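# Place the utility knife flat in the open drawer

## Task

Get the utility knife lying flat inside the drawer, keep the drawer open, and finish with neither hand in contact with the knife.

## Robot and tools

Robot: two arms. left_arm carries a left hand and sits on the +y side. right_arm carries a right hand. The left hand is the mirror image of the right. Base positions in the scene frame: left_arm (-0.039, +0.343, 0) m and right_arm (-0.049, -0.357, 0) m, each turned very slightly about z. A two-camera stand is fixed to the floor behind the arms. Loose objects may occasionally get a brief shove from outside.

Scene frame: the origin is at table-top height, halfway between the nominal bases. +x points out over the table, +y toward left_arm, +z up. Left and right in the images do not match the arm names. Reported hand positions and orientations can be off by a few centimetres, more at long reach.

Hand point axes (right hand): +z runs along the straight fingers toward the tips, +y comes out of the palm face, and +x runs across the palm away from the thumb. On the left hand, +x points toward the thumb. A rigid mast sticks out at the wrist on the palm side, and it can strike objects. Fingertips have rubber caps; the rest of the hand is hard plastic. The right elbow sags under load, so the hand ends up lower than commanded, and you may need to command extra height.

execute_actions(actions, cameras):
- actions is a list of actions. Each action is a table of at most 15 rows and lasts 0.5 s. Each row is one 1/30 s control step. If a table has fewer rows, its last row is repeated to fill the 15 steps.
- Each row is a single list of 48 numbers, all in [-1, 1], covering both arms, and you always send all 48. Order: left_arm dx, dy, dz, rx, ry, rz; then the 16 left hand motor goals; then left current_limit and speed; then the same 24 for right_arm.
- dx to rz are offsets, not poses. They are measured from that arm's Hand target at the start of the action, along the scene frame axes. 1.0 means 0.6 m of translation or 180 degrees of rotation. rx, ry, rz form one rotation vector, turning about the Hand target position. Within an action every row counts from the same start, so rows do not add up. Across actions they do: sending the same offset again moves the arm further. If the translation length exceeds 1.0, it is scaled back along its direction.
- The 16 motor numbers are absolute goal angles, each mapped linearly between its two stops. They are not offsets, so 0 is a real goal. Order: index_mcp, index_abd, index_pip, index_dip, middle_mcp, middle_abd, middle_pip, middle_dip, ring_mcp, ring_abd, ring_pip, ring_dip, thumb_cmc, thumb_axl, thumb_mcp, thumb_ipl. Straight values: _mcp +0.75, _abd 0.00, _pip +0.58, _dip +0.70, thumb_cmc +0.71, thumb_axl +0.68, thumb_mcp +0.23, thumb_ipl +0.17. Moving a finger number toward -1 curls that finger toward the palm; moving thumb_cmc toward -1 swings the thumb in front of the palm. To leave a hand unchanged, send back its hand_goal, hand_current_limit and hand_speed.
- current_limit maps -1 to 0 mA and +1 to 550 mA, with a floor of 11 mA. It also caps hinge speed, and a very low value may fail to lift a finger. speed sets the goal rate at (speed+1)/2 of 8.5 rad/s. Initial values are +0.4 and -0.6. Both stay in force until you change them.
- cameras: names from cam_head_left, cam_head_right, cam_high; ["all"] for all or [] for none. If omitted, you get all cameras with an empty actions list and none otherwise. An unknown name makes the call invalid. An empty actions list returns the full state and images.

zoom_image(camera, region): gives a closer view of the latest image from cam_head_left, cam_head_right or cam_high. region is [x0, y0, x1, y1] in pixels from the top-left corner, at most 504 by 504. All images are 896x504.

finished_scene(scene optional, 1): ends the scene for good. The knife must stay correctly placed with no robot support.

Results: per arm, end_effector_position (m) and end_effector_quat_wxyz in the scene frame. Hand target is the last commanded pose after clipping, and the next offsets count from it. Results also give joint positions, joint velocities, joint torques and motor temperatures. Some results list positions at intermediate steps. Hand fields list one entry per motor in the order above:
- hand_goal: the goals currently written.
- hand_measured: actual hinge positions.
- hand_current_ma: positive means pushing toward -1.
- hand_state: moving, goal, blocked or overload.

Motion notes: each step, commanded orientation is limited to within 40 degrees of the measured one. A single action may not reach its target. The hand often stops short and waiting does not fix it. Resend the missing distance as an offset; an all-zero action re-requests the target. Very small moves may not start. To stop pressing against something, command the target back beyond the hand point. A finger presses only when its goal lies past the object's surface.

Avoid:
- Dropping the knife or letting it fall off the table.
- Releasing it while it is still moving.
- Slamming the drawer or striking fixed or heavy things.
- Any contact between the two arms or hands, including one hand gripping the other's fingers.
- Hand motor overload: a motor drawing 495 mA or more for a net 5 s shuts down for 10 s.
- Motor overheating: a MOTOR HOT line appears at 85 °C; at 100 °C the arm drops, faults and stops for 30–60 s.

Holding loads, long reach or pushing toward an unreachable pose all heat motors. Time spent thinking also passes in the scene while the robot holds its last command. Smooth, low-effort motion is preferred.

Each tool is called after ">>>" as name(argument=value, ...) on one line, values as JSON.

## Session

>>> execute_actions(actions=[])

Scene clock: 0.00 s.
left_arm: end_effector_position=(+0.3189, -0.3167, +0.2517) hand_goal=(+0.754, +0.000, +0.576, +0.696, +0.754, +0.000, +0.576, +0.696, +0.754, +0.000, +0.576, +0.696, +0.714, +0.678, +0.226, +0.168) hand_measured=(+0.754, +0.000, +0.576, +0.696, +0.754, +0.000, +0.576, +0.696, +0.754, +0.000, +0.576, +0.696, +0.714, +0.678, +0.226, +0.168) hand_current_ma=(+0, +0, +0, +0, +0, +0, +0, +0, +0, +0, +0, +0, +0, +0, +0, +0) hand_state=(goal, goal, goal, goal, goal, goal, goal, goal, goal, goal, goal, goal, goal, goal, goal, goal) hand_current_limit=0.40 hand_speed=-0.60 end_effector_quat_wxyz=(+0.540, +0.789, +0.291, +0.042) | right_arm: end_effector_position=(+0.6262, -0.4455, +0.3472) hand_goal=(+0.754, +0.000, +0.576, +0.696, +0.754, +0.000, +0.576, +0.696, +0.754, +0.000, +0.576, +0.696, +0.714, +0.678, +0.226, +0.168) hand_measured=(+0.754, +0.000, +0.576, +0.696, +0.754, +0.000, +0.576, +0.696, +0.754, +0.000, +0.576, +0.696, +0.714, +0.678, +0.226, +0.168) hand_current_ma=(+0, +0, +0, +0, +0, +0, +0, +0, +0, +0, +0, +0, +0, +0, +0, +0) hand_state=(goal, goal, goal, goal, goal, goal, goal, goal, goal, goal, goal, goal, goal, goal, goal, goal) hand_current_limit=0.40 hand_speed=-0.60 end_effector_quat_wxyz=(+0.120, +0.551, +0.683, +0.464)
Joint positions: left_arm=[-1.108 1.781 1.226 0.129 0.007 -0.273] | right_arm=[-0.308 1.578 1.393 -0.641 -0.745 -0.208]
Joint velocities: within noise
Joint torques (N m): no reading
Motor temperatures (°C): left_arm=[30 23 26 24 24 22] | right_arm=[26 25 25 23 24 25]
Heat: left arm: hottest waist 30 °C; right arm: hottest waist 26 °C.
Hand target: left_arm +0.3211, -0.3216, +0.2766; +0.558, +0.777, +0.287, +0.044 | right_arm +0.6309, -0.4470, +0.3608; +0.131, +0.545, +0.683, +0.468

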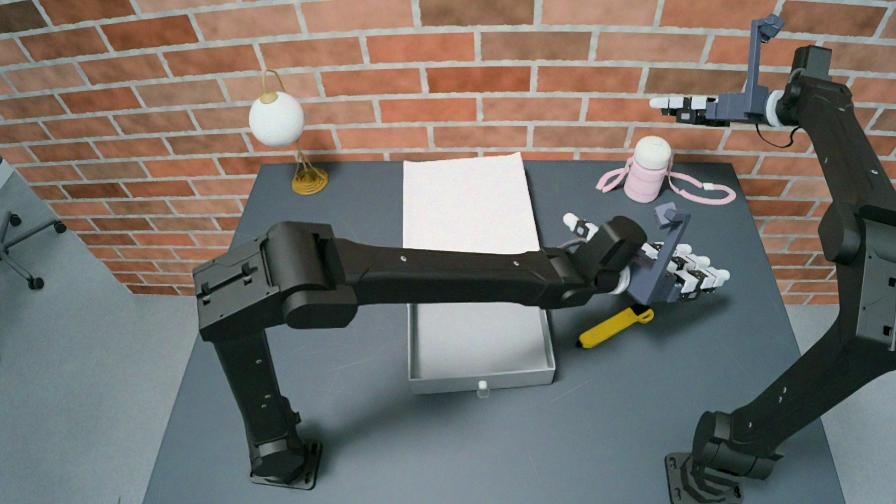

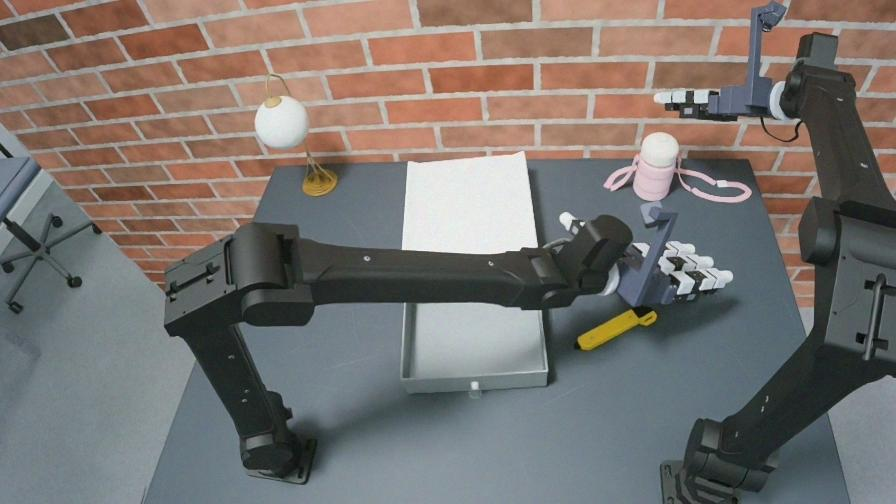

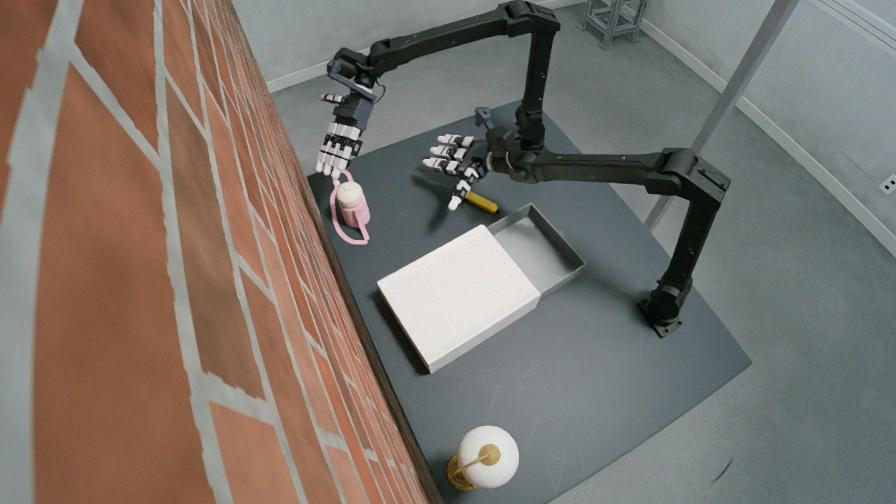

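>>> zoom_image(camera="cam_head_left", region=[380, 230, 740, 410])

>>> zoom_image(camera="cam_high", region=[360, 90, 660, 390])

Scaled by 1.400 from the camera's 896x504 image, which has a finer 1280x720 frame.

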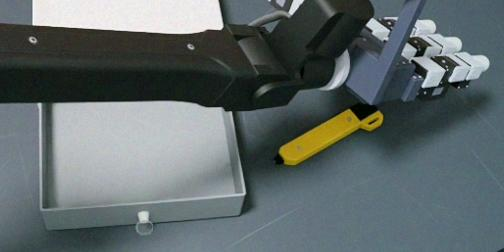

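Scaled by 1.680 from the camera's 896x504 image, which has a finer 1280x720 frame.

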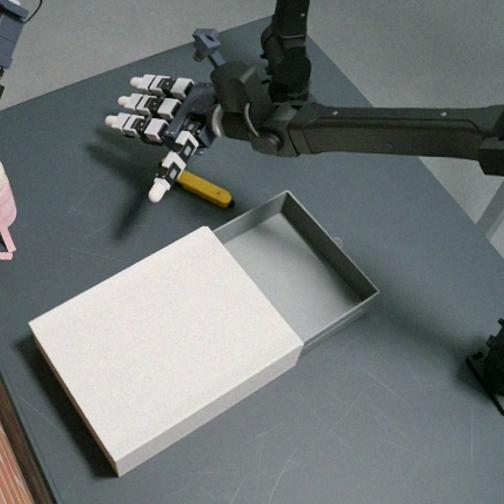

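>>> execute_actions(actions=[[[0,0.15,0.06,0,0,0.05,0.754,0,0.576,0.696,0.754,0,0.576,0.696,0.754,0,0.576,0.696,0.714,0.678,0.226,0.168,0.4,-0.6,-0.05,0,0.02,-0.0442,-0.0318,0.0338,0.754,0,0.576,0.696,0.754,0,0.576,0.696,0.754,0,0.576,0.696,0.714,0.678,0.226,0.168,0.4,-0.6]],[[0,0.2,0.05,0,0,0.067,0.754,0,0.576,0.696,0.754,0,0.576,0.696,0.754,0,0.576,0.696,0.714,0.678,0.226,0.168,0.4,-0.6,-0.05,0,0.02,-0.0442,-0.0318,0.0338,0.754,0,0.576,0.696,0.754,0,0.576,0.696,0.754,0,0.576,0.696,0.714,0.678,0.226,0.168,0.4,-0.6]],[[0,0.2,0.03,0,0,0.067,0.754,0,0.576,0.696,0.754,0,0.576,0.696,0.754,0,0.576,0.696,0.714,0.678,0.226,0.168,0.4,-0.6,-0.08,0,0.02,0,0,0,0.754,0,0.576,0.696,0.754,0,0.576,0.696,0.754,0,0.576,0.696,0.714,0.678,0.226,0.168,0.4,-0.6]]])

Scene clock: 251.40 s.
left_arm: end_effector_position=(+0.3217, +0.0065, +0.3562) hand_goal=(+0.754, +0.000, +0.576, +0.696, +0.754, +0.000, +0.576, +0.696, +0.754, +0.000, +0.576, +0.696, +0.714, +0.678, +0.226, +0.168) hand_measured=(+0.762, +0.000, +0.576, +0.696, +0.762, +0.000, +0.576, +0.696, +0.762, +0.000, +0.576, +0.696, +0.720, +0.678, +0.224, +0.168) hand_current_ma=(+5, +0, +0, +0, +5, +0, +0, +0, +5, +0, +0, +0, +4, +0, -1, +0) hand_state=(goal, goal, goal, goal, goal, goal, goal, goal, goal, goal, goal, goal, goal, goal, goal, goal) hand_current_limit=0.40 hand_speed=-0.60 end_effector_quat_wxyz=(+0.519, +0.667, +0.494, +0.205) | right_arm: end_effector_position=(+0.5247, -0.4449, +0.4042) hand_goal=(+0.754, +0.000, +0.576, +0.696, +0.754, +0.000, +0.576, +0.696, +0.754, +0.000, +0.576, +0.696, +0.714, +0.678, +0.226, +0.168) hand_measured=(+0.760, +0.000, +0.576, +0.696, +0.760, +0.000, +0.576, +0.696, +0.760, +0.000, +0.576, +0.696, +0.720, +0.678, +0.226, +0.168) hand_current_ma=(+2, +0, +0, +0, +2, +0, +0, +0, +1, +0, +0, +0, +1, +0, +0, +0) hand_state=(goal, goal, goal, goal, goal, goal, goal, goal, goal, goal, goal, goal, goal, goal, goal, goal) hand_current_limit=0.40 hand_speed=-0.60 end_effector_quat_wxyz=(+0.227, +0.397, +0.777, +0.434)
Joint positions: left_arm=[-0.973 1.05 0.755 -0.127 -0.404 -0.438] | right_arm=[-0.431 1.377 1.281 -0.783 -0.827 -0.734]
Joint torques (N m): left_arm=[0.73 -6.53 10.51 2.39 -0.17 0.11] | right_arm=[0.44 -11.99 9.07 1.24 -0.74 -0.26]
Motor temperatures (°C): left_arm=[29 28 32 24 23 21] | right_arm=[25 28 37 23 24 25]
Heat: left arm: hottest elbow 32 °C; right arm: hottest elbow 37 °C.
Hand target: left_arm +0.3212, +0.0085, +0.3608; +0.523, +0.663, +0.496, +0.201 | right_arm +0.5229, -0.4468, +0.3967; +0.222, +0.398, +0.778, +0.432
Off the commanded pose: left_arm 0.005 m, 1 deg | right_arm 0.008 m, 1 deg.
Step readings (end_effector_position of left_arm | right_arm):
0: (+0.3189, -0.3167, +0.2517) | (+0.6262, -0.4455, +0.3472)
1: (+0.3194, -0.3163, +0.2521) | (+0.6262, -0.4453, +0.3473)
2: (+0.3219, -0.3124, +0.2522) | (+0.6258, -0.4446, +0.3482)
4: (+0.3242, -0.2956, +0.2531) | (+0.6231, -0.4426, +0.3518)
8: (+0.3210, -0.2598, +0.2671) | (+0.6128, -0.4447, +0.3626)
15: (+0.3192, -0.2390, +0.3126) | (+0.6041, -0.4483, +0.3739)
16: (+0.3196, -0.2368, +0.3144) | (+0.6037, -0.4475, +0.3740)
17: (+0.3227, -0.2289, +0.3143) | (+0.6023, -0.4468, +0.3739)
19: (+0.3231, -0.2027, +0.3087) | (+0.5965, -0.4440, +0.3738)
23: (+0.3228, -0.1490, +0.3077) | (+0.5838, -0.4457, +0.3763)
30: (+0.3232, -0.1169, +0.3423) | (+0.5745, -0.4488, +0.3809)
31: (+0.3229, -0.1148, +0.3439) | (+0.5738, -0.4480, +0.3807)
32: (+0.3246, -0.1075, +0.3437) | (+0.5720, -0.4475, +0.3803)
34: (+0.3235, -0.0827, +0.3389) | (+0.5625, -0.4451, +0.3793)
38: (+0.3235, -0.0275, +0.3376) | (+0.5397, -0.4440, +0.3865)
45: (+0.3226, +0.0049, +0.3617) | (+0.5257, -0.4458, +0.4065)

>>> execute_actions(actions=[[[0,0.2,0.02,0,0,0.067,0.754,0,0.576,0.696,0.754,0,0.576,0.696,0.754,0,0.576,0.696,0.714,0.678,0.226,0.168,0.4,-0.6,-0.08,0.04,0.02,0,0,-0.0594,0.754,0,0.576,0.696,0.754,0,0.576,0.696,0.754,0,0.576,0.696,0.714,0.678,0.226,0.168,0.4,-0.6]],[[0,0.2,0,0,0,0.067,0.754,0,0.576,0.696,0.754,0,0.576,0.696,0.754,0,0.576,0.696,0.714,0.678,0.226,0.168,0.4,-0.6,-0.08,0.04,0.03,-0.05,0.1068,0,0.754,0,0.576,0.696,0.754,0,0.576,0.696,0.754,0,0.576,0.696,0.714,0.678,0.226,0.168,0.4,-0.6]],[[0,0.2,0,0,0,0.067,0.754,0,0.576,0.696,0.754,0,0.576,0.696,0.754,0,0.576,0.696,0.714,0.678,0.226,0.168,0.4,-0.6,-0.08,0.04,0,-0.066,0.1424,0,0.754,0,0.576,0.696,0.754,0,0.576,0.696,0.754,0,0.576,0.696,0.714,0.678,0.226,0.168,0.4,-0.6]]], cameras=["cam_head_left", "cam_high"])

Scene clock: 265.87 s.
left_arm: end_effector_position=(+0.3189, +0.3667, +0.3670) hand_goal=(+0.754, +0.000, +0.576, +0.696, +0.754, +0.000, +0.576, +0.696, +0.754, +0.000, +0.576, +0.696, +0.714, +0.678, +0.226, +0.168) hand_measured=(+0.762, +0.000, +0.576, +0.696, +0.762, +0.000, +0.576, +0.696, +0.762, +0.000, +0.576, +0.696, +0.720, +0.678, +0.224, +0.168) hand_current_ma=(+5, +0, +0, +0, +6, +0, +0, +0, +5, +0, +0, +0, +4, +0, -1, +0) hand_state=(goal, goal, goal, goal, goal, goal, goal, goal, goal, goal, goal, goal, goal, goal, goal, goal) hand_current_limit=0.40 hand_speed=-0.60 end_effector_quat_wxyz=(+0.432, +0.478, +0.681, +0.349) | right_arm: end_effector_position=(+0.3734, -0.3756, +0.4052) hand_goal=(+0.754, +0.000, +0.576, +0.696, +0.754, +0.000, +0.576, +0.696, +0.754, +0.000, +0.576, +0.696, +0.714, +0.678, +0.226, +0.168) hand_measured=(+0.758, +0.000, +0.576, +0.696, +0.758, +0.000, +0.576, +0.696, +0.756, +0.000, +0.576, +0.696, +0.720, +0.678, +0.224, +0.168) hand_current_ma=(+0, +0, +0, +0, +0, +0, +0, +0, +0, +0, +0, +0, +1, +0, +0, +0) hand_state=(goal, goal, goal, goal, goal, goal, goal, goal, goal, goal, goal, goal, goal, goal, goal, goal) hand_current_limit=0.40 hand_speed=-0.60 end_effector_quat_wxyz=(+0.076, +0.532, +0.839, +0.086)
Joint positions: left_arm=[-0.17 0.515 0.559 -0.449 -0.24 -0.381] | right_arm=[-0.156 1.142 1.471 -1.689 -0.095 -0.577]
Joint torques (N m): left_arm=[1.44 0.09 11.44 3.18 -0.06 0.27] | right_arm=[1.32 -7.12 12.83 0.58 0.08 0.04]
Heat: left arm: hottest elbow 32 °C; right arm: hottest elbow 37 °C.
Hand target: left_arm +0.3211, +0.3684, +0.3729; +0.435, +0.476, +0.678, +0.354 | right_arm +0.3790, -0.3749, +0.4268; +0.040, +0.535, +0.842, +0.064
Off the commanded pose: left_arm 0.007 m, 1 deg | right_arm 0.022 m, 5 deg.
joint sent to its limit (right arm) — joint 4 (wrist pitch), lower limit. The joint targets are off in orientation, not in position.
Step readings (end_effector_position of left_arm | right_arm):
0: (+0.3217, +0.0065, +0.3562) | (+0.5247, -0.4449, +0.4042)
1: (+0.3217, +0.0071, +0.3557) | (+0.5245, -0.4450, +0.4033)
2: (+0.3233, +0.0131, +0.3549) | (+0.5230, -0.4470, +0.3998)
4: (+0.3229, +0.0350, +0.3516) | (+0.5127, -0.4457, +0.3896)
8: (+0.3241, +0.0937, +0.3558) | (+0.4830, -0.4322, +0.3901)
15: (+0.3210, +0.1257, +0.3748) | (+0.4707, -0.4203, +0.4239)
16: (+0.3210, +0.1263, +0.3739) | (+0.4710, -0.4215, +0.4230)
17: (+0.3220, +0.1309, +0.3717) | (+0.4696, -0.4239, +0.4150)
19: (+0.3228, +0.1533, +0.3652) | (+0.4577, -0.4242, +0.3930)
23: (+0.3226, +0.2170, +0.3621) | (+0.4265, -0.4099, +0.3725)
30: (+0.3203, +0.2464, +0.3718) | (+0.4178, -0.4003, +0.4081)
31: (+0.3206, +0.2468, +0.3708) | (+0.4169, -0.4012, +0.4103)
32: (+0.3214, +0.2495, +0.3690) | (+0.4127, -0.4034, +0.4068)
34: (+0.3220, +0.2734, +0.3651) | (+0.3983, -0.4042, +0.3985)
38: (+0.3161, +0.3404, +0.3656) | (+0.3751, -0.3852, +0.4036)
45: (+0.3174, +0.3680, +0.3673) | (+0.3711, -0.3735, +0.4116)
Images, in order (width x height): cam_head_left 896x504, cam_high 896x504.

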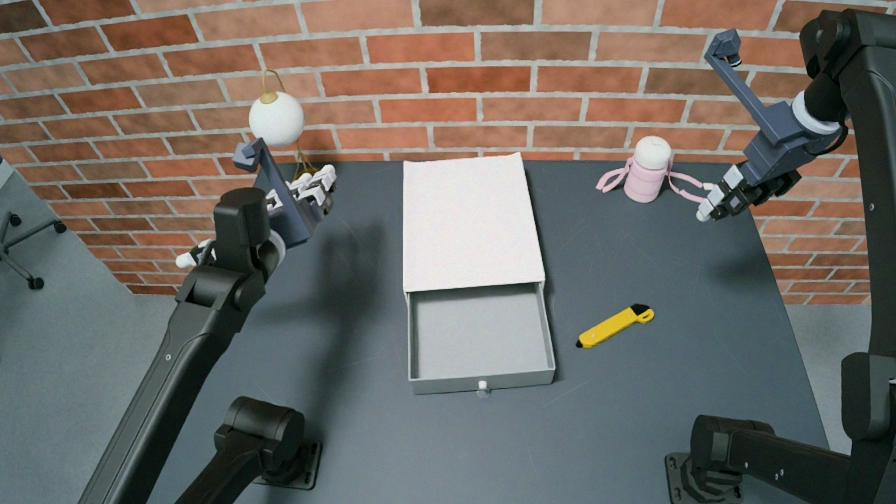

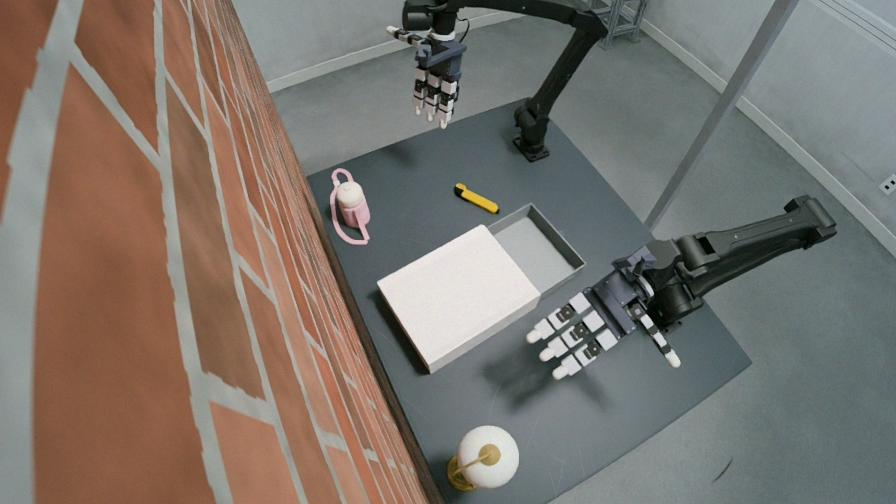

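>>> zoom_image(camera="cam_head_left", region=[390, 270, 690, 410])

>>> zoom_image(camera="cam_high", region=[430, 160, 610, 320])

Scaled by 1.680 from the camera's 896x504 image, which has a finer 1280x720 frame.

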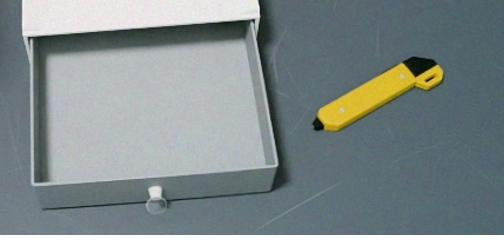

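Scaled by 2.800 from the camera's 896x504 image, which has a finer 1280x720 frame.

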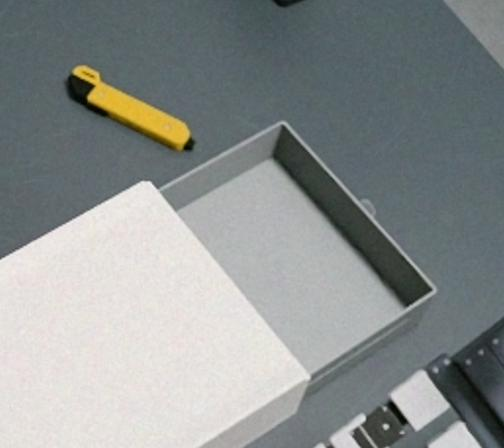

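>>> execute_actions(actions=[[[0,0,0,0,0,0,0.754,0,0.576,0.696,0.754,0,0.576,0.696,0.754,0,0.576,0.696,0.714,0.678,0.226,0.168,0.4,-0.6,-0.1,0.08,-0.2,-0.035,0.075,0,0.753,0,-0.839,0.696,0.753,0,-0.839,0.696,1,0,-0.839,0.696,-0.571,0.677,0,0.114,0.4,-0.4]],[[0,0,0,0,0,0,0.754,0,0.576,0.696,0.754,0,0.576,0.696,0.754,0,0.576,0.696,0.714,0.678,0.226,0.168,0.4,-0.6,-0.1,0.08,-0.14,-0.05,0.107,0,0.753,0,-0.839,0.696,0.753,0,-0.839,0.696,1,0,-0.839,0.696,-0.571,0.677,0,0.114,0.4,-0.4]],[[0,0,0,0,0,0,0.754,0,0.576,0.696,0.754,0,0.576,0.696,0.754,0,0.576,0.696,0.714,0.678,0.226,0.168,0.4,-0.6,-0.085,0.067,-0.1,-0.066,0.139,0,0.753,0,-0.839,0.696,0.753,0,-0.839,0.696,1,0,-0.839,0.696,-0.571,0.677,0,0.114,0.4,-0.4]]], cameras=["cam_head_left", "cam_high"])

Scene clock: 325.57 s.
left_arm: end_effector_position=(+0.3190, +0.3665, +0.3670) hand_goal=(+0.754, +0.000, +0.576, +0.696, +0.754, +0.000, +0.576, +0.696, +0.754, +0.000, +0.576, +0.696, +0.714, +0.678, +0.226, +0.168) hand_measured=(+0.762, +0.000, +0.576, +0.696, +0.762, +0.000, +0.576, +0.696, +0.762, +0.000, +0.576, +0.696, +0.720, +0.678, +0.224, +0.168) hand_current_ma=(+5, +0, +0, +0, +6, +0, +0, +0, +5, +0, +0, +0, +4, +0, -1, +0) hand_state=(goal, goal, goal, goal, goal, goal, goal, goal, goal, goal, goal, goal, goal, goal, goal, goal) hand_current_limit=0.40 hand_speed=-0.60 end_effector_quat_wxyz=(+0.432, +0.478, +0.680, +0.349) | right_arm: end_effector_position=(+0.2081, -0.2409, +0.1622) hand_goal=(+0.754, +0.000, -0.838, +0.696, +0.754, +0.000, -0.838, +0.696, +1.000, +0.000, -0.838, +0.696, -0.570, +0.678, +0.000, +0.114) hand_measured=(+0.754, +0.000, -0.832, +0.696, +0.754, +0.000, -0.830, +0.696, +0.996, +0.000, -0.832, +0.696, -0.570, +0.678, -0.002, +0.114) hand_current_ma=(+0, +0, +1, +0, +0, +0, +2, +0, -1, +0, +1, +0, +0, +0, +0, +0) hand_state=(goal, goal, goal, goal, goal, goal, goal, goal, goal, goal, goal, goal, goal, goal, goal, goal) hand_current_limit=0.40 hand_speed=-0.40 end_effector_quat_wxyz=(-0.079, +0.526, +0.836, -0.135)
Joint positions: left_arm=[-0.17 0.515 0.559 -0.449 -0.238 -0.38] | right_arm=[0.509 1.079 0.887 -1.692 -0.013 0.068]
Joint torques (N m): left_arm=[1.61 0.03 11.41 3.12 -0.05 0.26] | right_arm=[1.03 -5.13 8.29 -0.58 -0.1 0.03]
Heat: left arm: hottest elbow 32 °C; right arm: hottest elbow 41 °C.
Hand target: left_arm +0.3211, +0.3684, +0.3729; +0.435, +0.476, +0.678, +0.354 | right_arm +0.2078, -0.2387, +0.1627; -0.249, +0.476, +0.747, -0.391
Off the commanded pose: left_arm 0.007 m, 1 deg | right_arm 0.002 m, 37 deg.
joint sent to its limit (right arm) — joint 4 (wrist pitch), lower limit. The joint targets are off in orientation, not in position.
Step readings (end_effector_position of left_arm | right_arm):
0: (+0.3189, +0.3666, +0.3670) | (+0.3735, -0.3756, +0.4052)
1: (+0.3189, +0.3666, +0.3670) | (+0.3734, -0.3760, +0.4049)
2: (+0.3189, +0.3666, +0.3670) | (+0.3724, -0.3773, +0.4016)
4: (+0.3190, +0.3664, +0.3670) | (+0.3626, -0.3705, +0.3819)
8: (+0.3190, +0.3664, +0.3670) | (+0.3346, -0.3362, +0.3274)
15: (+0.3190, +0.3665, +0.3670) | (+0.3241, -0.3260, +0.3038)
16: (+0.3190, +0.3665, +0.3670) | (+0.3234, -0.3263, +0.3035)
17: (+0.3190, +0.3665, +0.3670) | (+0.3204, -0.3272, +0.3004)
19: (+0.3190, +0.3665, +0.3670) | (+0.3062, -0.3180, +0.2820)
23: (+0.3190, +0.3665, +0.3670) | (+0.2717, -0.2864, +0.2356)
30: (+0.3190, +0.3665, +0.3670) | (+0.2617, -0.2782, +0.2224)
31: (+0.3190, +0.3665, +0.3670) | (+0.2612, -0.2781, +0.2218)
32: (+0.3190, +0.3665, +0.3670) | (+0.2592, -0.2772, +0.2195)
34: (+0.3190, +0.3665, +0.3670) | (+0.2472, -0.2671, +0.2061)
38: (+0.3190, +0.3665, +0.3670) | (+0.2153, -0.2439, +0.1741)
45: (+0.3190, +0.3665, +0.3670) | (+0.2081, -0.2381, +0.1627)
Images, in order (width x height): cam_head_left 896x504, cam_high 896x504.

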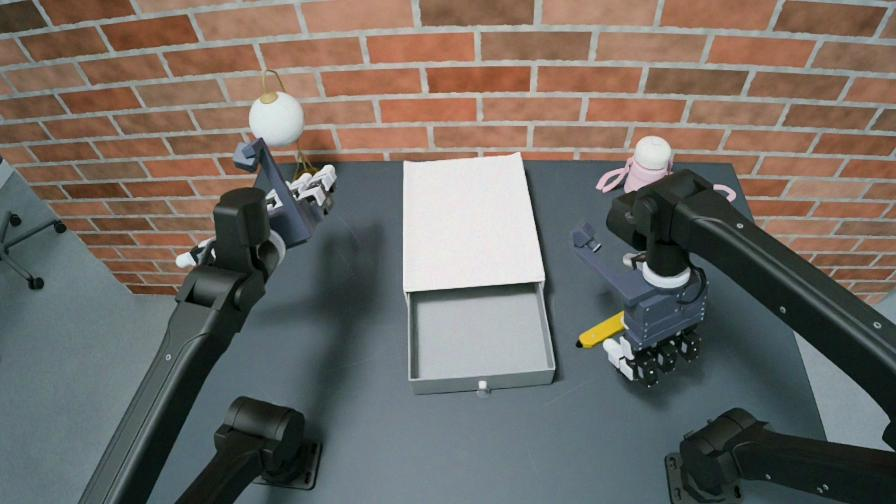

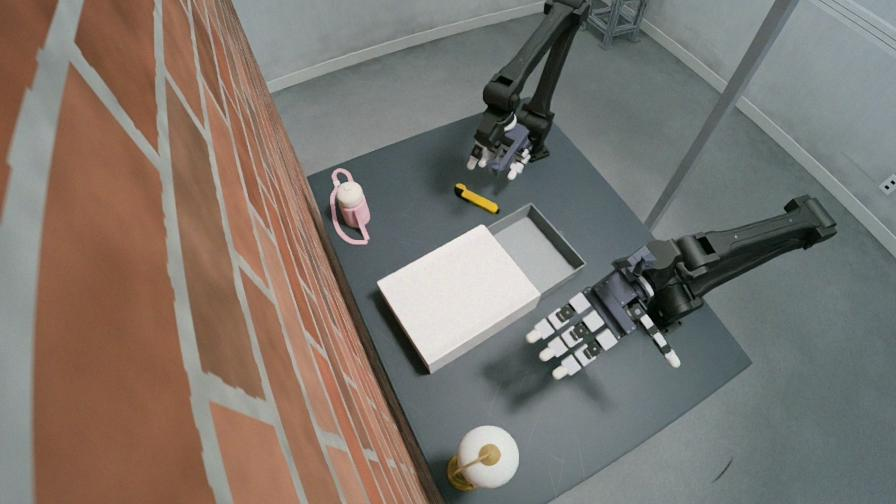

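>>> execute_actions(actions=[[[0,0,0,0,0,0,0.754,0,0.576,0.696,0.754,0,0.576,0.696,0.754,0,0.576,0.696,0.714,0.678,0.226,0.168,0.4,-0.6,0,0,-0.1,0,0,0,0.753,0,-0.839,0.696,0.753,0,-0.839,0.696,1,0,-0.839,0.696,-0.571,0.677,0,0.114,0.4,-0.4]]])

Scene clock: 336.13 s.
left_arm: end_effector_position=(+0.3190, +0.3665, +0.3670) hand_goal=(+0.754, +0.000, +0.576, +0.696, +0.754, +0.000, +0.576, +0.696, +0.754, +0.000, +0.576, +0.696, +0.714, +0.678, +0.226, +0.168) hand_measured=(+0.762, +0.000, +0.576, +0.696, +0.762, +0.000, +0.576, +0.696, +0.762, +0.000, +0.576, +0.696, +0.720, +0.678, +0.224, +0.168) hand_current_ma=(+5, +0, +0, +0, +6, +0, +0, +0, +5, +0, +0, +0, +4, +0, -1, +0) hand_state=(goal, goal, goal, goal, goal, goal, goal, goal, goal, goal, goal, goal, goal, goal, goal, goal) hand_current_limit=0.40 hand_speed=-0.60 end_effector_quat_wxyz=(+0.432, +0.478, +0.680, +0.349) | right_arm: end_effector_position=(+0.2067, -0.2389, +0.1003) hand_goal=(+0.754, +0.000, -0.838, +0.696, +0.754, +0.000, -0.838, +0.696, +1.000, +0.000, -0.838, +0.696, -0.570, +0.678, +0.000, +0.114) hand_measured=(+0.754, +0.000, -0.832, +0.696, +0.754, +0.000, -0.830, +0.696, +0.996, +0.000, -0.832, +0.696, -0.570, +0.678, -0.002, +0.114) hand_current_ma=(+0, +0, +1, +0, +0, +0, +2, +0, -1, +0, +1, +0, +0, +0, +0, +0) hand_state=(goal, goal, goal, goal, goal, goal, goal, goal, goal, goal, goal, goal, goal, goal, goal, goal) hand_current_limit=0.40 hand_speed=-0.40 end_effector_quat_wxyz=(-0.141, +0.519, +0.810, -0.233)
Joint positions: left_arm=[-0.17 0.515 0.559 -0.449 -0.238 -0.38] | right_arm=[0.509 1.316 0.887 -1.692 -0.031 0.078]
Joint torques (N m): left_arm=[1.2 -0.21 11.38 3.17 -0.06 0.2] | right_arm=[0.15 -7.71 7.28 -1.09 -0.12 0.07]
Heat: left arm: hottest elbow 32 °C; right arm: hottest elbow 39 °C.
Hand target: left_arm +0.3211, +0.3684, +0.3729; +0.435, +0.476, +0.678, +0.354 | right_arm +0.2079, -0.2387, +0.1027; -0.249, +0.476, +0.748, -0.391
Off the commanded pose: left_arm 0.007 m, 1 deg | right_arm 0.003 m, 24 deg.
joint sent to its limit (right arm) — joint 4 (wrist pitch), lower limit. The joint targets are off in orientation, not in position.
Step readings (end_effector_position of left_arm | right_arm):
0: (+0.3190, +0.3665, +0.3670) | (+0.2081, -0.2409, +0.1622)
1: (+0.3190, +0.3665, +0.3670) | (+0.2081, -0.2409, +0.1619)
2: (+0.3190, +0.3665, +0.3670) | (+0.2080, -0.2403, +0.1598)
4: (+0.3190, +0.3665, +0.3670) | (+0.2083, -0.2389, +0.1493)
8: (+0.3190, +0.3665, +0.3670) | (+0.2080, -0.2382, +0.1164)
15: (+0.3190, +0.3665, +0.3670) | (+0.2067, -0.2388, +0.1003)

>>> execute_actions(actions=[[[0,0,0,0,0,0,0.754,0,0.576,0.696,0.754,0,0.576,0.696,0.754,0,0.576,0.696,0.714,0.678,0.226,0.168,0.4,-0.6,0,0,-0.06,0,0,0,0.753,0,-0.839,0.696,0.753,0,-0.839,0.696,1,0,-0.839,0.696,-0.571,0.677,0,0.114,0.4,-0.4]]], cameras=["all"])

>>> zoom_image(camera="cam_high", region=[420, 120, 560, 230])

>>> zoom_image(camera="cam_head_right", region=[540, 250, 740, 400])

Scene clock: 349.03 s.
left_arm: end_effector_position=(+0.3190, +0.3665, +0.3670) hand_goal=(+0.754, +0.000, +0.576, +0.696, +0.754, +0.000, +0.576, +0.696, +0.754, +0.000, +0.576, +0.696, +0.714, +0.678, +0.226, +0.168) hand_measured=(+0.762, +0.000, +0.576, +0.696, +0.762, +0.000, +0.576, +0.696, +0.762, +0.000, +0.576, +0.696, +0.720, +0.678, +0.224, +0.168) hand_current_ma=(+5, +0, +0, +0, +6, +0, +0, +0, +5, +0, +0, +0, +4, +0, -1, +0) hand_state=(goal, goal, goal, goal, goal, goal, goal, goal, goal, goal, goal, goal, goal, goal, goal, goal) hand_current_limit=0.40 hand_speed=-0.60 end_effector_quat_wxyz=(+0.432, +0.478, +0.680, +0.349) | right_arm: end_effector_position=(+0.1994, -0.2421, +0.0606) hand_goal=(+0.754, +0.000, -0.838, +0.696, +0.754, +0.000, -0.838, +0.696, +1.000, +0.000, -0.838, +0.696, -0.570, +0.678, +0.000, +0.114) hand_measured=(+0.752, +0.000, -0.832, +0.696, +0.752, +0.000, -0.830, +0.696, +0.996, +0.000, -0.832, +0.696, -0.570, +0.678, -0.002, +0.114) hand_current_ma=(+0, +0, +1, +0, +0, +0, +2, +0, -1, +0, +1, +0, +0, +0, +0, +0) hand_state=(goal, goal, goal, goal, goal, goal, goal, goal, goal, goal, goal, goal, goal, goal, goal, goal) hand_current_limit=0.40 hand_speed=-0.40 end_effector_quat_wxyz=(-0.177, +0.508, +0.789, -0.297)
Joint positions: left_arm=[-0.17 0.515 0.559 -0.449 -0.238 -0.38] | right_arm=[0.509 1.472 0.887 -1.692 -0.037 0.078]
Joint torques (N m): left_arm=[1.61 -0.32 11.41 3.17 -0.07 0.26] | right_arm=[-0.79 -9.23 7.53 -1.25 -0.1 -0.1]
Heat: left arm: hottest elbow 32 °C; right arm: hottest elbow 38 °C.
Hand target: left_arm +0.3211, +0.3684, +0.3729; +0.435, +0.476, +0.678, +0.354 | right_arm +0.2079, -0.2387, +0.0667; -0.249, +0.476, +0.748, -0.391
Off the commanded pose: left_arm 0.007 m, 1 deg | right_arm 0.011 m, 15 deg.
joint sent to its limit (right arm) — joint 4 (wrist pitch), lower limit. The joint targets are off in orientation, not in position.
Step readings (end_effector_position of left_arm | right_arm):
0: (+0.3190, +0.3665, +0.3670) | (+0.2067, -0.2390, +0.1004)
1: (+0.3190, +0.3665, +0.3670) | (+0.2067, -0.2390, +0.1002)
2: (+0.3190, +0.3665, +0.3670) | (+0.2064, -0.2389, +0.0989)
4: (+0.3190, +0.3665, +0.3670) | (+0.2053, -0.2390, +0.0917)
8: (+0.3190, +0.3665, +0.3670) | (+0.2012, -0.2410, +0.0688)
15: (+0.3190, +0.3665, +0.3670) | (+0.1994, -0.2421, +0.0606)

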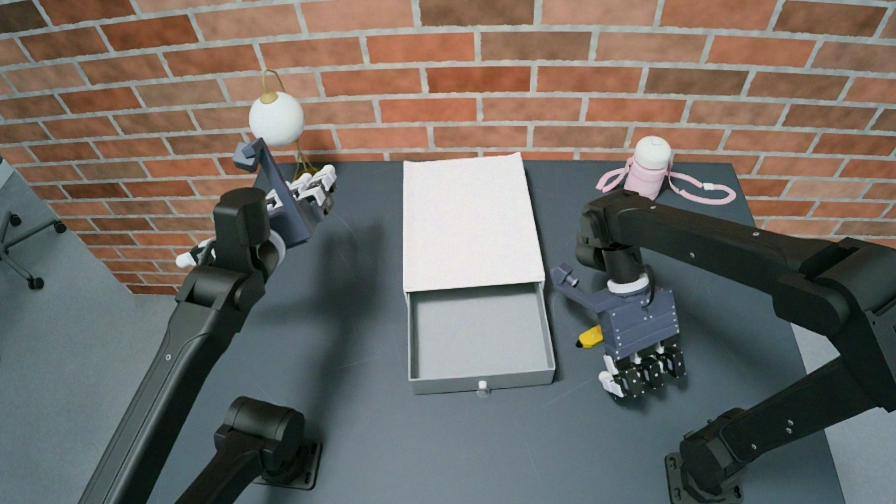

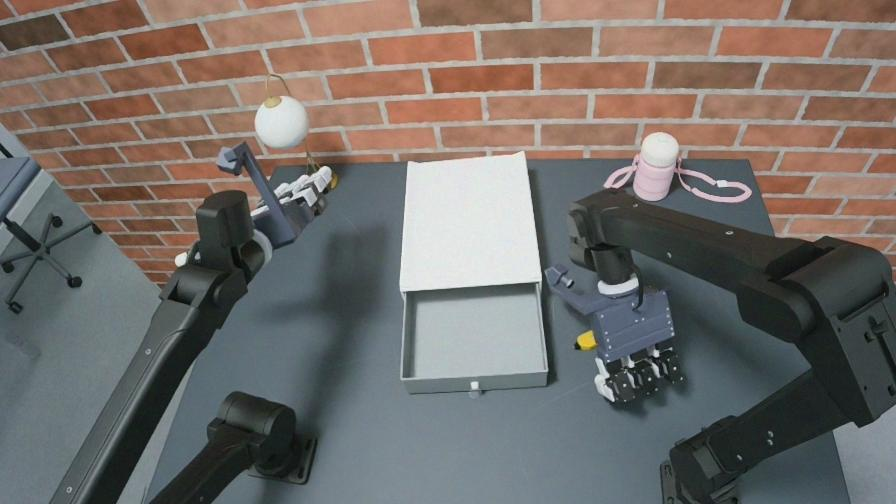

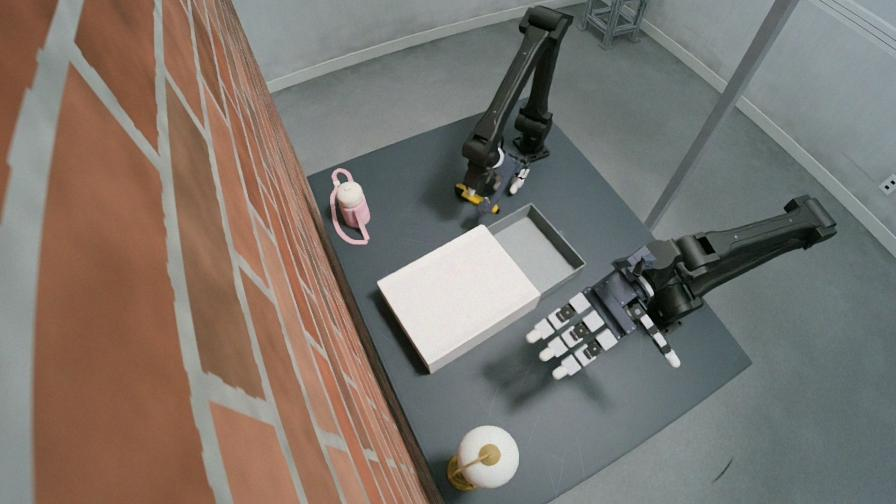

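Scaled by 3.600 from the camera's 896x504 image, which has a finer 1280x720 frame.

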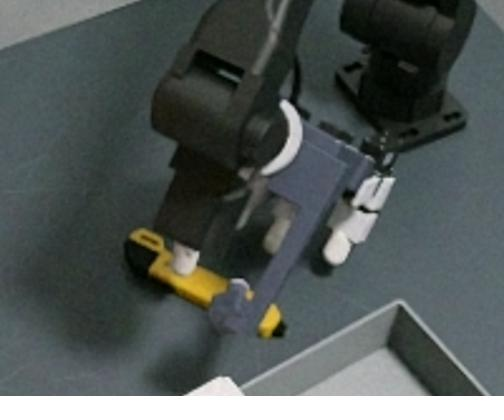

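Scaled by 2.520 from the camera's 896x504 image, which has a finer 1280x720 frame.

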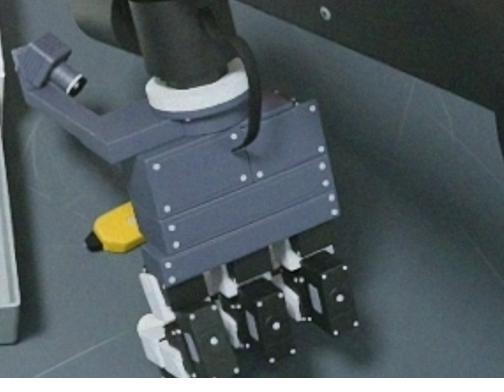

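>>> zoom_image(camera="cam_high", region=[445, 165, 525, 220])

>>> zoom_image(camera="cam_head_left", region=[560, 300, 700, 410])

Scaled by 6.300 from the camera's 896x504 image, which has a finer 1280x720 frame.

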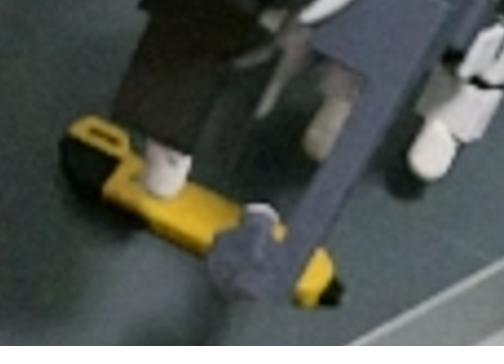

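Scaled by 3.600 from the camera's 896x504 image, which has a finer 1280x720 frame.

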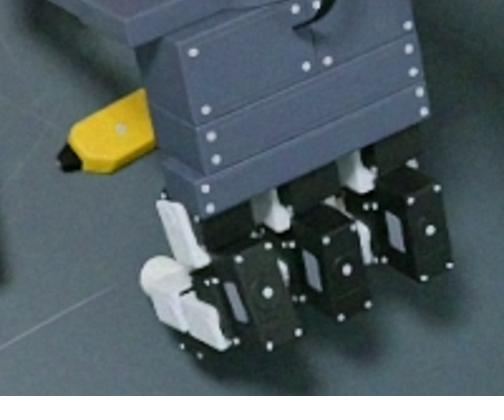

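>>> execute_actions(actions=[[[0,0,0,0,0,0,0.754,0,0.576,0.696,0.754,0,0.576,0.696,0.754,0,0.576,0.696,0.714,0.678,0.226,0.168,0.4,-0.6,0.012,-0.004,-0.042,0.014,-0.03,0,0.753,0,-0.839,0.696,0.753,0,-0.839,0.696,1,0,-0.839,0.696,-0.571,0.677,0,0.114,0.4,-0.4]],[[0,0,0,0,0,0,0.754,0,0.576,0.696,0.754,0,0.576,0.696,0.754,0,0.576,0.696,0.714,0.678,0.226,0.168,0.4,-0.6,0,0,0,0,0,0,0.753,0,-0.839,0.696,0.753,0,-0.839,0.696,1,0,-0.839,0.696,-0.571,0.677,0,0.114,0.4,-0.4]]], cameras=["cam_high"])

>>> zoom_image(camera="cam_high", region=[445, 165, 525, 220])

Scene clock: 393.13 s.
left_arm: end_effector_position=(+0.3190, +0.3665, +0.3670) hand_goal=(+0.754, +0.000, +0.576, +0.696, +0.754, +0.000, +0.576, +0.696, +0.754, +0.000, +0.576, +0.696, +0.714, +0.678, +0.226, +0.168) hand_measured=(+0.762, +0.000, +0.576, +0.696, +0.762, +0.000, +0.576, +0.696, +0.762, +0.000, +0.576, +0.696, +0.720, +0.678, +0.224, +0.168) hand_current_ma=(+5, +0, +0, +0, +6, +0, +0, +0, +5, +0, +0, +0, +4, +0, -1, +0) hand_state=(goal, goal, goal, goal, goal, goal, goal, goal, goal, goal, goal, goal, goal, goal, goal, goal) hand_current_limit=0.40 hand_speed=-0.60 end_effector_quat_wxyz=(+0.432, +0.478, +0.680, +0.349) | right_arm: end_effector_position=(+0.1993, -0.2479, +0.0352) hand_goal=(+0.754, +0.000, -0.838, +0.696, +0.754, +0.000, -0.838, +0.696, +1.000, +0.000, -0.838, +0.696, -0.570, +0.678, +0.000, +0.114) hand_measured=(+0.752, +0.000, -0.832, +0.696, +0.752, +0.000, -0.832, +0.696, +1.000, +0.000, -0.842, +0.692, -0.570, +0.678, -0.002, +0.114) hand_current_ma=(+0, +0, +1, +0, +0, +0, +2, +0, +0, +0, -1, +0, +0, +0, +0, +0) hand_state=(goal, goal, goal, goal, goal, goal, goal, goal, goal, goal, goal, goal, goal, goal, goal, goal) hand_current_limit=0.40 hand_speed=-0.40 end_effector_quat_wxyz=(-0.206, +0.498, +0.773, -0.334)
Joint positions: left_arm=[-0.17 0.515 0.559 -0.449 -0.238 -0.38] | right_arm=[0.483 1.584 0.902 -1.695 -0.034 0.051]
Joint torques (N m): left_arm=[1.38 -0.44 11.45 3.14 -0.07 0.26] | right_arm=[-0.38 -9.76 8.1 -1.42 0.11 -0.11]
Heat: left arm: hottest elbow 33 °C; right arm: hottest elbow 35 °C.
Hand target: left_arm +0.3211, +0.3684, +0.3729; +0.435, +0.476, +0.678, +0.354 | right_arm +0.2152, -0.2411, +0.0416; -0.223, +0.488, +0.767, -0.351
Off the commanded pose: left_arm 0.007 m, 1 deg | right_arm 0.018 m, 3 deg.
joint sent to its limit (right arm) — joint 4 (wrist pitch), lower limit. The joint targets are off in orientation, not in position.
Step readings (end_effector_position of left_arm | right_arm):
0: (+0.3190, +0.3665, +0.3670) | (+0.1994, -0.2421, +0.0606)
1: (+0.3190, +0.3665, +0.3670) | (+0.1993, -0.2421, +0.0605)
2: (+0.3190, +0.3665, +0.3670) | (+0.1996, -0.2426, +0.0598)
4: (+0.3190, +0.3665, +0.3670) | (+0.1999, -0.2436, +0.0550)
8: (+0.3190, +0.3665, +0.3670) | (+0.1995, -0.2473, +0.0391)
15: (+0.3190, +0.3665, +0.3670) | (+0.1990, -0.2481, +0.0351)
16: (+0.3190, +0.3665, +0.3670) | (+0.1991, -0.2479, +0.0352)
17: (+0.3190, +0.3665, +0.3670) | (+0.1993, -0.2479, +0.0352)
19: (+0.3190, +0.3665, +0.3670) | (+0.1993, -0.2478, +0.0352)
23: (+0.3190, +0.3665, +0.3670) | (+0.1993, -0.2479, +0.0352)
30: (+0.3190, +0.3665, +0.3670) | (+0.1993, -0.2479, +0.0352)
Images, in order (width x height): cam_high 896x504.

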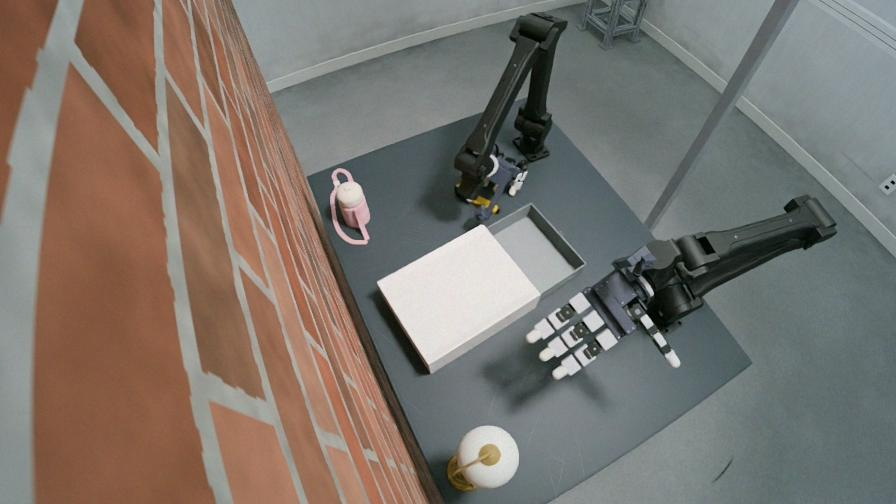

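Scaled by 6.300 from the camera's 896x504 image, which has a finer 1280x720 frame.

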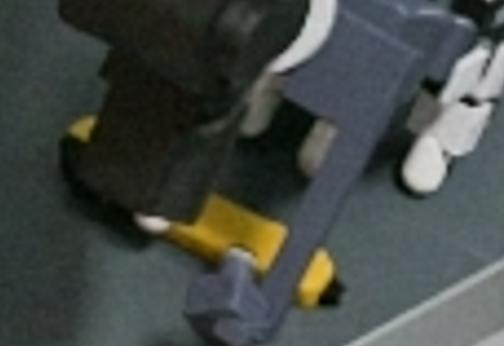

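>>> execute_actions(actions=[[[0,0,0,0,0,0,0.754,0,0.576,0.696,0.754,0,0.576,0.696,0.754,0,0.576,0.696,0.714,0.678,0.226,0.168,0.4,-0.6,0,0.002,-0.01,0.014,-0.03,0,0.753,0,-0.985,0.551,0.753,0,-0.985,0.551,0.85,0,-0.985,0.551,-0.671,0.677,0,0.114,0.4,-0.4]]], cameras=["cam_high"])

>>> zoom_image(camera="cam_high", region=[445, 165, 525, 220])

Scene clock: 450.43 s.
left_arm: end_effector_position=(+0.3190, +0.3665, +0.3670) hand_goal=(+0.754, +0.000, +0.576, +0.696, +0.754, +0.000, +0.576, +0.696, +0.754, +0.000, +0.576, +0.696, +0.714, +0.678, +0.226, +0.168) hand_measured=(+0.762, +0.000, +0.576, +0.696, +0.762, +0.000, +0.576, +0.696, +0.762, +0.000, +0.576, +0.696, +0.720, +0.678, +0.224, +0.168) hand_current_ma=(+5, +0, +0, +0, +6, +0, +0, +0, +5, +0, +0, +0, +4, +0, -1, +0) hand_state=(goal, goal, goal, goal, goal, goal, goal, goal, goal, goal, goal, goal, goal, goal, goal, goal) hand_current_limit=0.40 hand_speed=-0.60 end_effector_quat_wxyz=(+0.432, +0.478, +0.680, +0.349) | right_arm: end_effector_position=(+0.2038, -0.2454, +0.0326) hand_goal=(+0.754, +0.000, -0.984, +0.552, +0.754, +0.000, -0.984, +0.552, +0.850, +0.000, -0.984, +0.552, -0.670, +0.678, +0.000, +0.114) hand_measured=(+0.752, +0.000, -0.978, +0.556, +0.752, +0.000, -0.976, +0.556, +0.848, +0.000, -0.978, +0.556, -0.666, +0.678, -0.002, +0.114) hand_current_ma=(+0, +0, +1, +0, +0, +0, +2, +0, +0, +0, +1, +0, +0, +0, +0, +0) hand_state=(goal, goal, goal, goal, goal, goal, goal, goal, goal, goal, goal, goal, goal, goal, goal, goal) hand_current_limit=0.40 hand_speed=-0.40 end_effector_quat_wxyz=(-0.202, +0.500, +0.777, -0.325)
Joint positions: left_arm=[-0.17 0.515 0.559 -0.449 -0.238 -0.38] | right_arm=[0.483 1.584 0.902 -1.673 -0.034 0.05]
Joint torques (N m): left_arm=[1.79 -0.09 11.44 3.15 -0.09 0.27] | right_arm=[-0.67 -10.11 6.82 -1.07 -0.01 -0.17]
Heat: left arm: hottest elbow 33 °C; right arm: hottest elbow 36 °C.
Hand target: left_arm +0.3211, +0.3684, +0.3729; +0.435, +0.476, +0.678, +0.354 | right_arm +0.2152, -0.2399, +0.0356; -0.198, +0.499, +0.784, -0.311
Off the commanded pose: left_arm 0.007 m, 1 deg | right_arm 0.013 m, 2 deg.
Step readings (end_effector_position of left_arm | right_arm):
0: (+0.3190, +0.3665, +0.3670) | (+0.1993, -0.2479, +0.0352)
1: (+0.3190, +0.3665, +0.3670) | (+0.1993, -0.2479, +0.0352)
2: (+0.3190, +0.3665, +0.3670) | (+0.1995, -0.2477, +0.0351)
4: (+0.3190, +0.3665, +0.3670) | (+0.2006, -0.2471, +0.0344)
8: (+0.3190, +0.3665, +0.3670) | (+0.2029, -0.2459, +0.0331)
15: (+0.3190, +0.3665, +0.3670) | (+0.2038, -0.2454, +0.0326)
Images, in order (width x height): cam_high 896x504.

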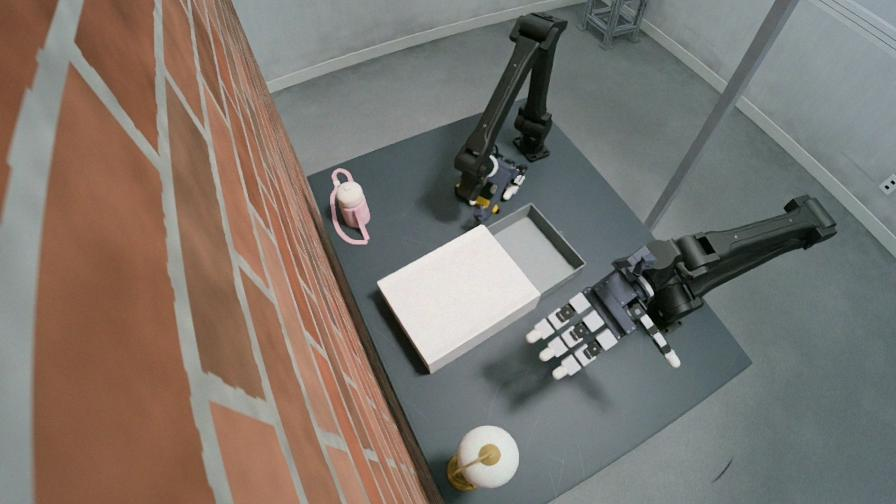

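Scaled by 6.300 from the camera's 896x504 image, which has a finer 1280x720 frame.

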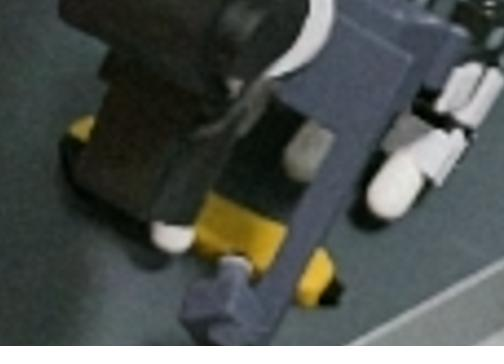

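>>> execute_actions(actions=[[[0,0,0,0,0,0,0.754,0,0.576,0.696,0.754,0,0.576,0.696,0.754,0,0.576,0.696,0.714,0.678,0.226,0.168,0.4,-0.6,0.022,0.01,0.004,0,0,0,0.753,0,-0.985,0.551,0.753,0,-0.985,0.551,0.85,0,-0.985,0.551,-0.671,0.677,0.09,0.114,0.4,-0.4]]], cameras=["cam_high"])

>>> zoom_image(camera="cam_high", region=[445, 165, 525, 220])

Scene clock: 459.20 s.
left_arm: end_effector_position=(+0.3190, +0.3665, +0.3670) hand_goal=(+0.754, +0.000, +0.576, +0.696, +0.754, +0.000, +0.576, +0.696, +0.754, +0.000, +0.576, +0.696, +0.714, +0.678, +0.226, +0.168) hand_measured=(+0.762, +0.000, +0.576, +0.696, +0.762, +0.000, +0.576, +0.696, +0.762, +0.000, +0.576, +0.696, +0.720, +0.678, +0.224, +0.168) hand_current_ma=(+5, +0, +0, +0, +6, +0, +0, +0, +5, +0, +0, +0, +4, +0, -1, +0) hand_state=(goal, goal, goal, goal, goal, goal, goal, goal, goal, goal, goal, goal, goal, goal, goal, goal) hand_current_limit=0.40 hand_speed=-0.60 end_effector_quat_wxyz=(+0.432, +0.478, +0.680, +0.349) | right_arm: end_effector_position=(+0.2158, -0.2388, +0.0345) hand_goal=(+0.754, +0.000, -0.984, +0.552, +0.754, +0.000, -0.984, +0.552, +0.850, +0.000, -0.984, +0.552, -0.670, +0.678, +0.090, +0.114) hand_measured=(+0.752, +0.000, -0.978, +0.556, +0.752, +0.000, -0.976, +0.556, +0.848, +0.000, -0.978, +0.556, -0.666, +0.678, +0.084, +0.114) hand_current_ma=(+0, +0, +1, +0, +0, +0, +2, +0, +0, +0, +1, +0, +0, +0, -2, +0) hand_state=(goal, goal, goal, goal, goal, goal, goal, goal, goal, goal, goal, goal, goal, goal, goal, goal) hand_current_limit=0.40 hand_speed=-0.40 end_effector_quat_wxyz=(-0.198, +0.501, +0.780, -0.318)
Joint positions: left_arm=[-0.17 0.515 0.559 -0.449 -0.238 -0.38] | right_arm=[0.483 1.599 0.934 -1.673 -0.034 0.049]
Joint torques (N m): left_arm=[1.49 -0.26 11.38 3.03 -0.04 0.24] | right_arm=[-0.32 -9.7 7.98 -1.63 0.06 -0.22]
Heat: left arm: hottest elbow 33 °C; right arm: hottest elbow 35 °C.
Hand target: left_arm +0.3211, +0.3684, +0.3729; +0.435, +0.476, +0.678, +0.354 | right_arm +0.2284, -0.2339, +0.0379; -0.198, +0.499, +0.784, -0.311
Off the commanded pose: left_arm 0.007 m, 1 deg | right_arm 0.014 m, 1 deg.
Step readings (end_effector_position of left_arm | right_arm):
0: (+0.3190, +0.3665, +0.3670) | (+0.2038, -0.2454, +0.0326)
1: (+0.3190, +0.3665, +0.3670) | (+0.2038, -0.2454, +0.0326)
2: (+0.3190, +0.3665, +0.3670) | (+0.2038, -0.2454, +0.0326)
4: (+0.3190, +0.3665, +0.3670) | (+0.2055, -0.2444, +0.0330)
8: (+0.3190, +0.3665, +0.3670) | (+0.2130, -0.2404, +0.0344)
15: (+0.3190, +0.3665, +0.3670) | (+0.2158, -0.2388, +0.0346)
Images, in order (width x height): cam_high 896x504.

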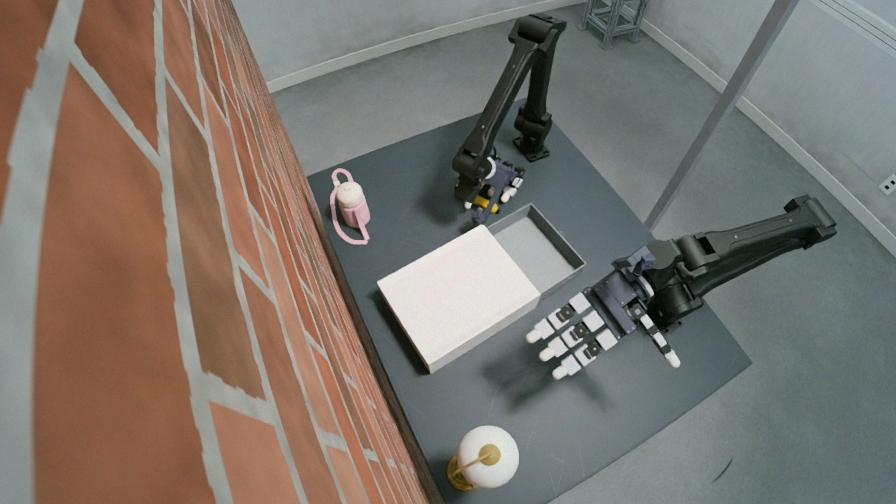

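Scaled by 6.300 from the camera's 896x504 image, which has a finer 1280x720 frame.

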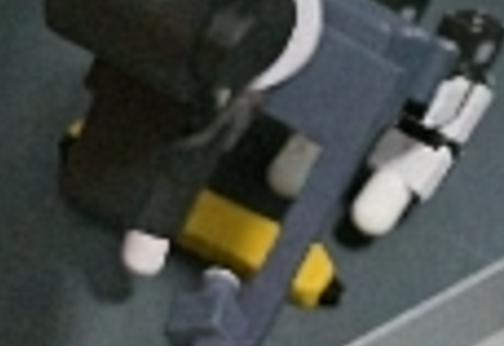

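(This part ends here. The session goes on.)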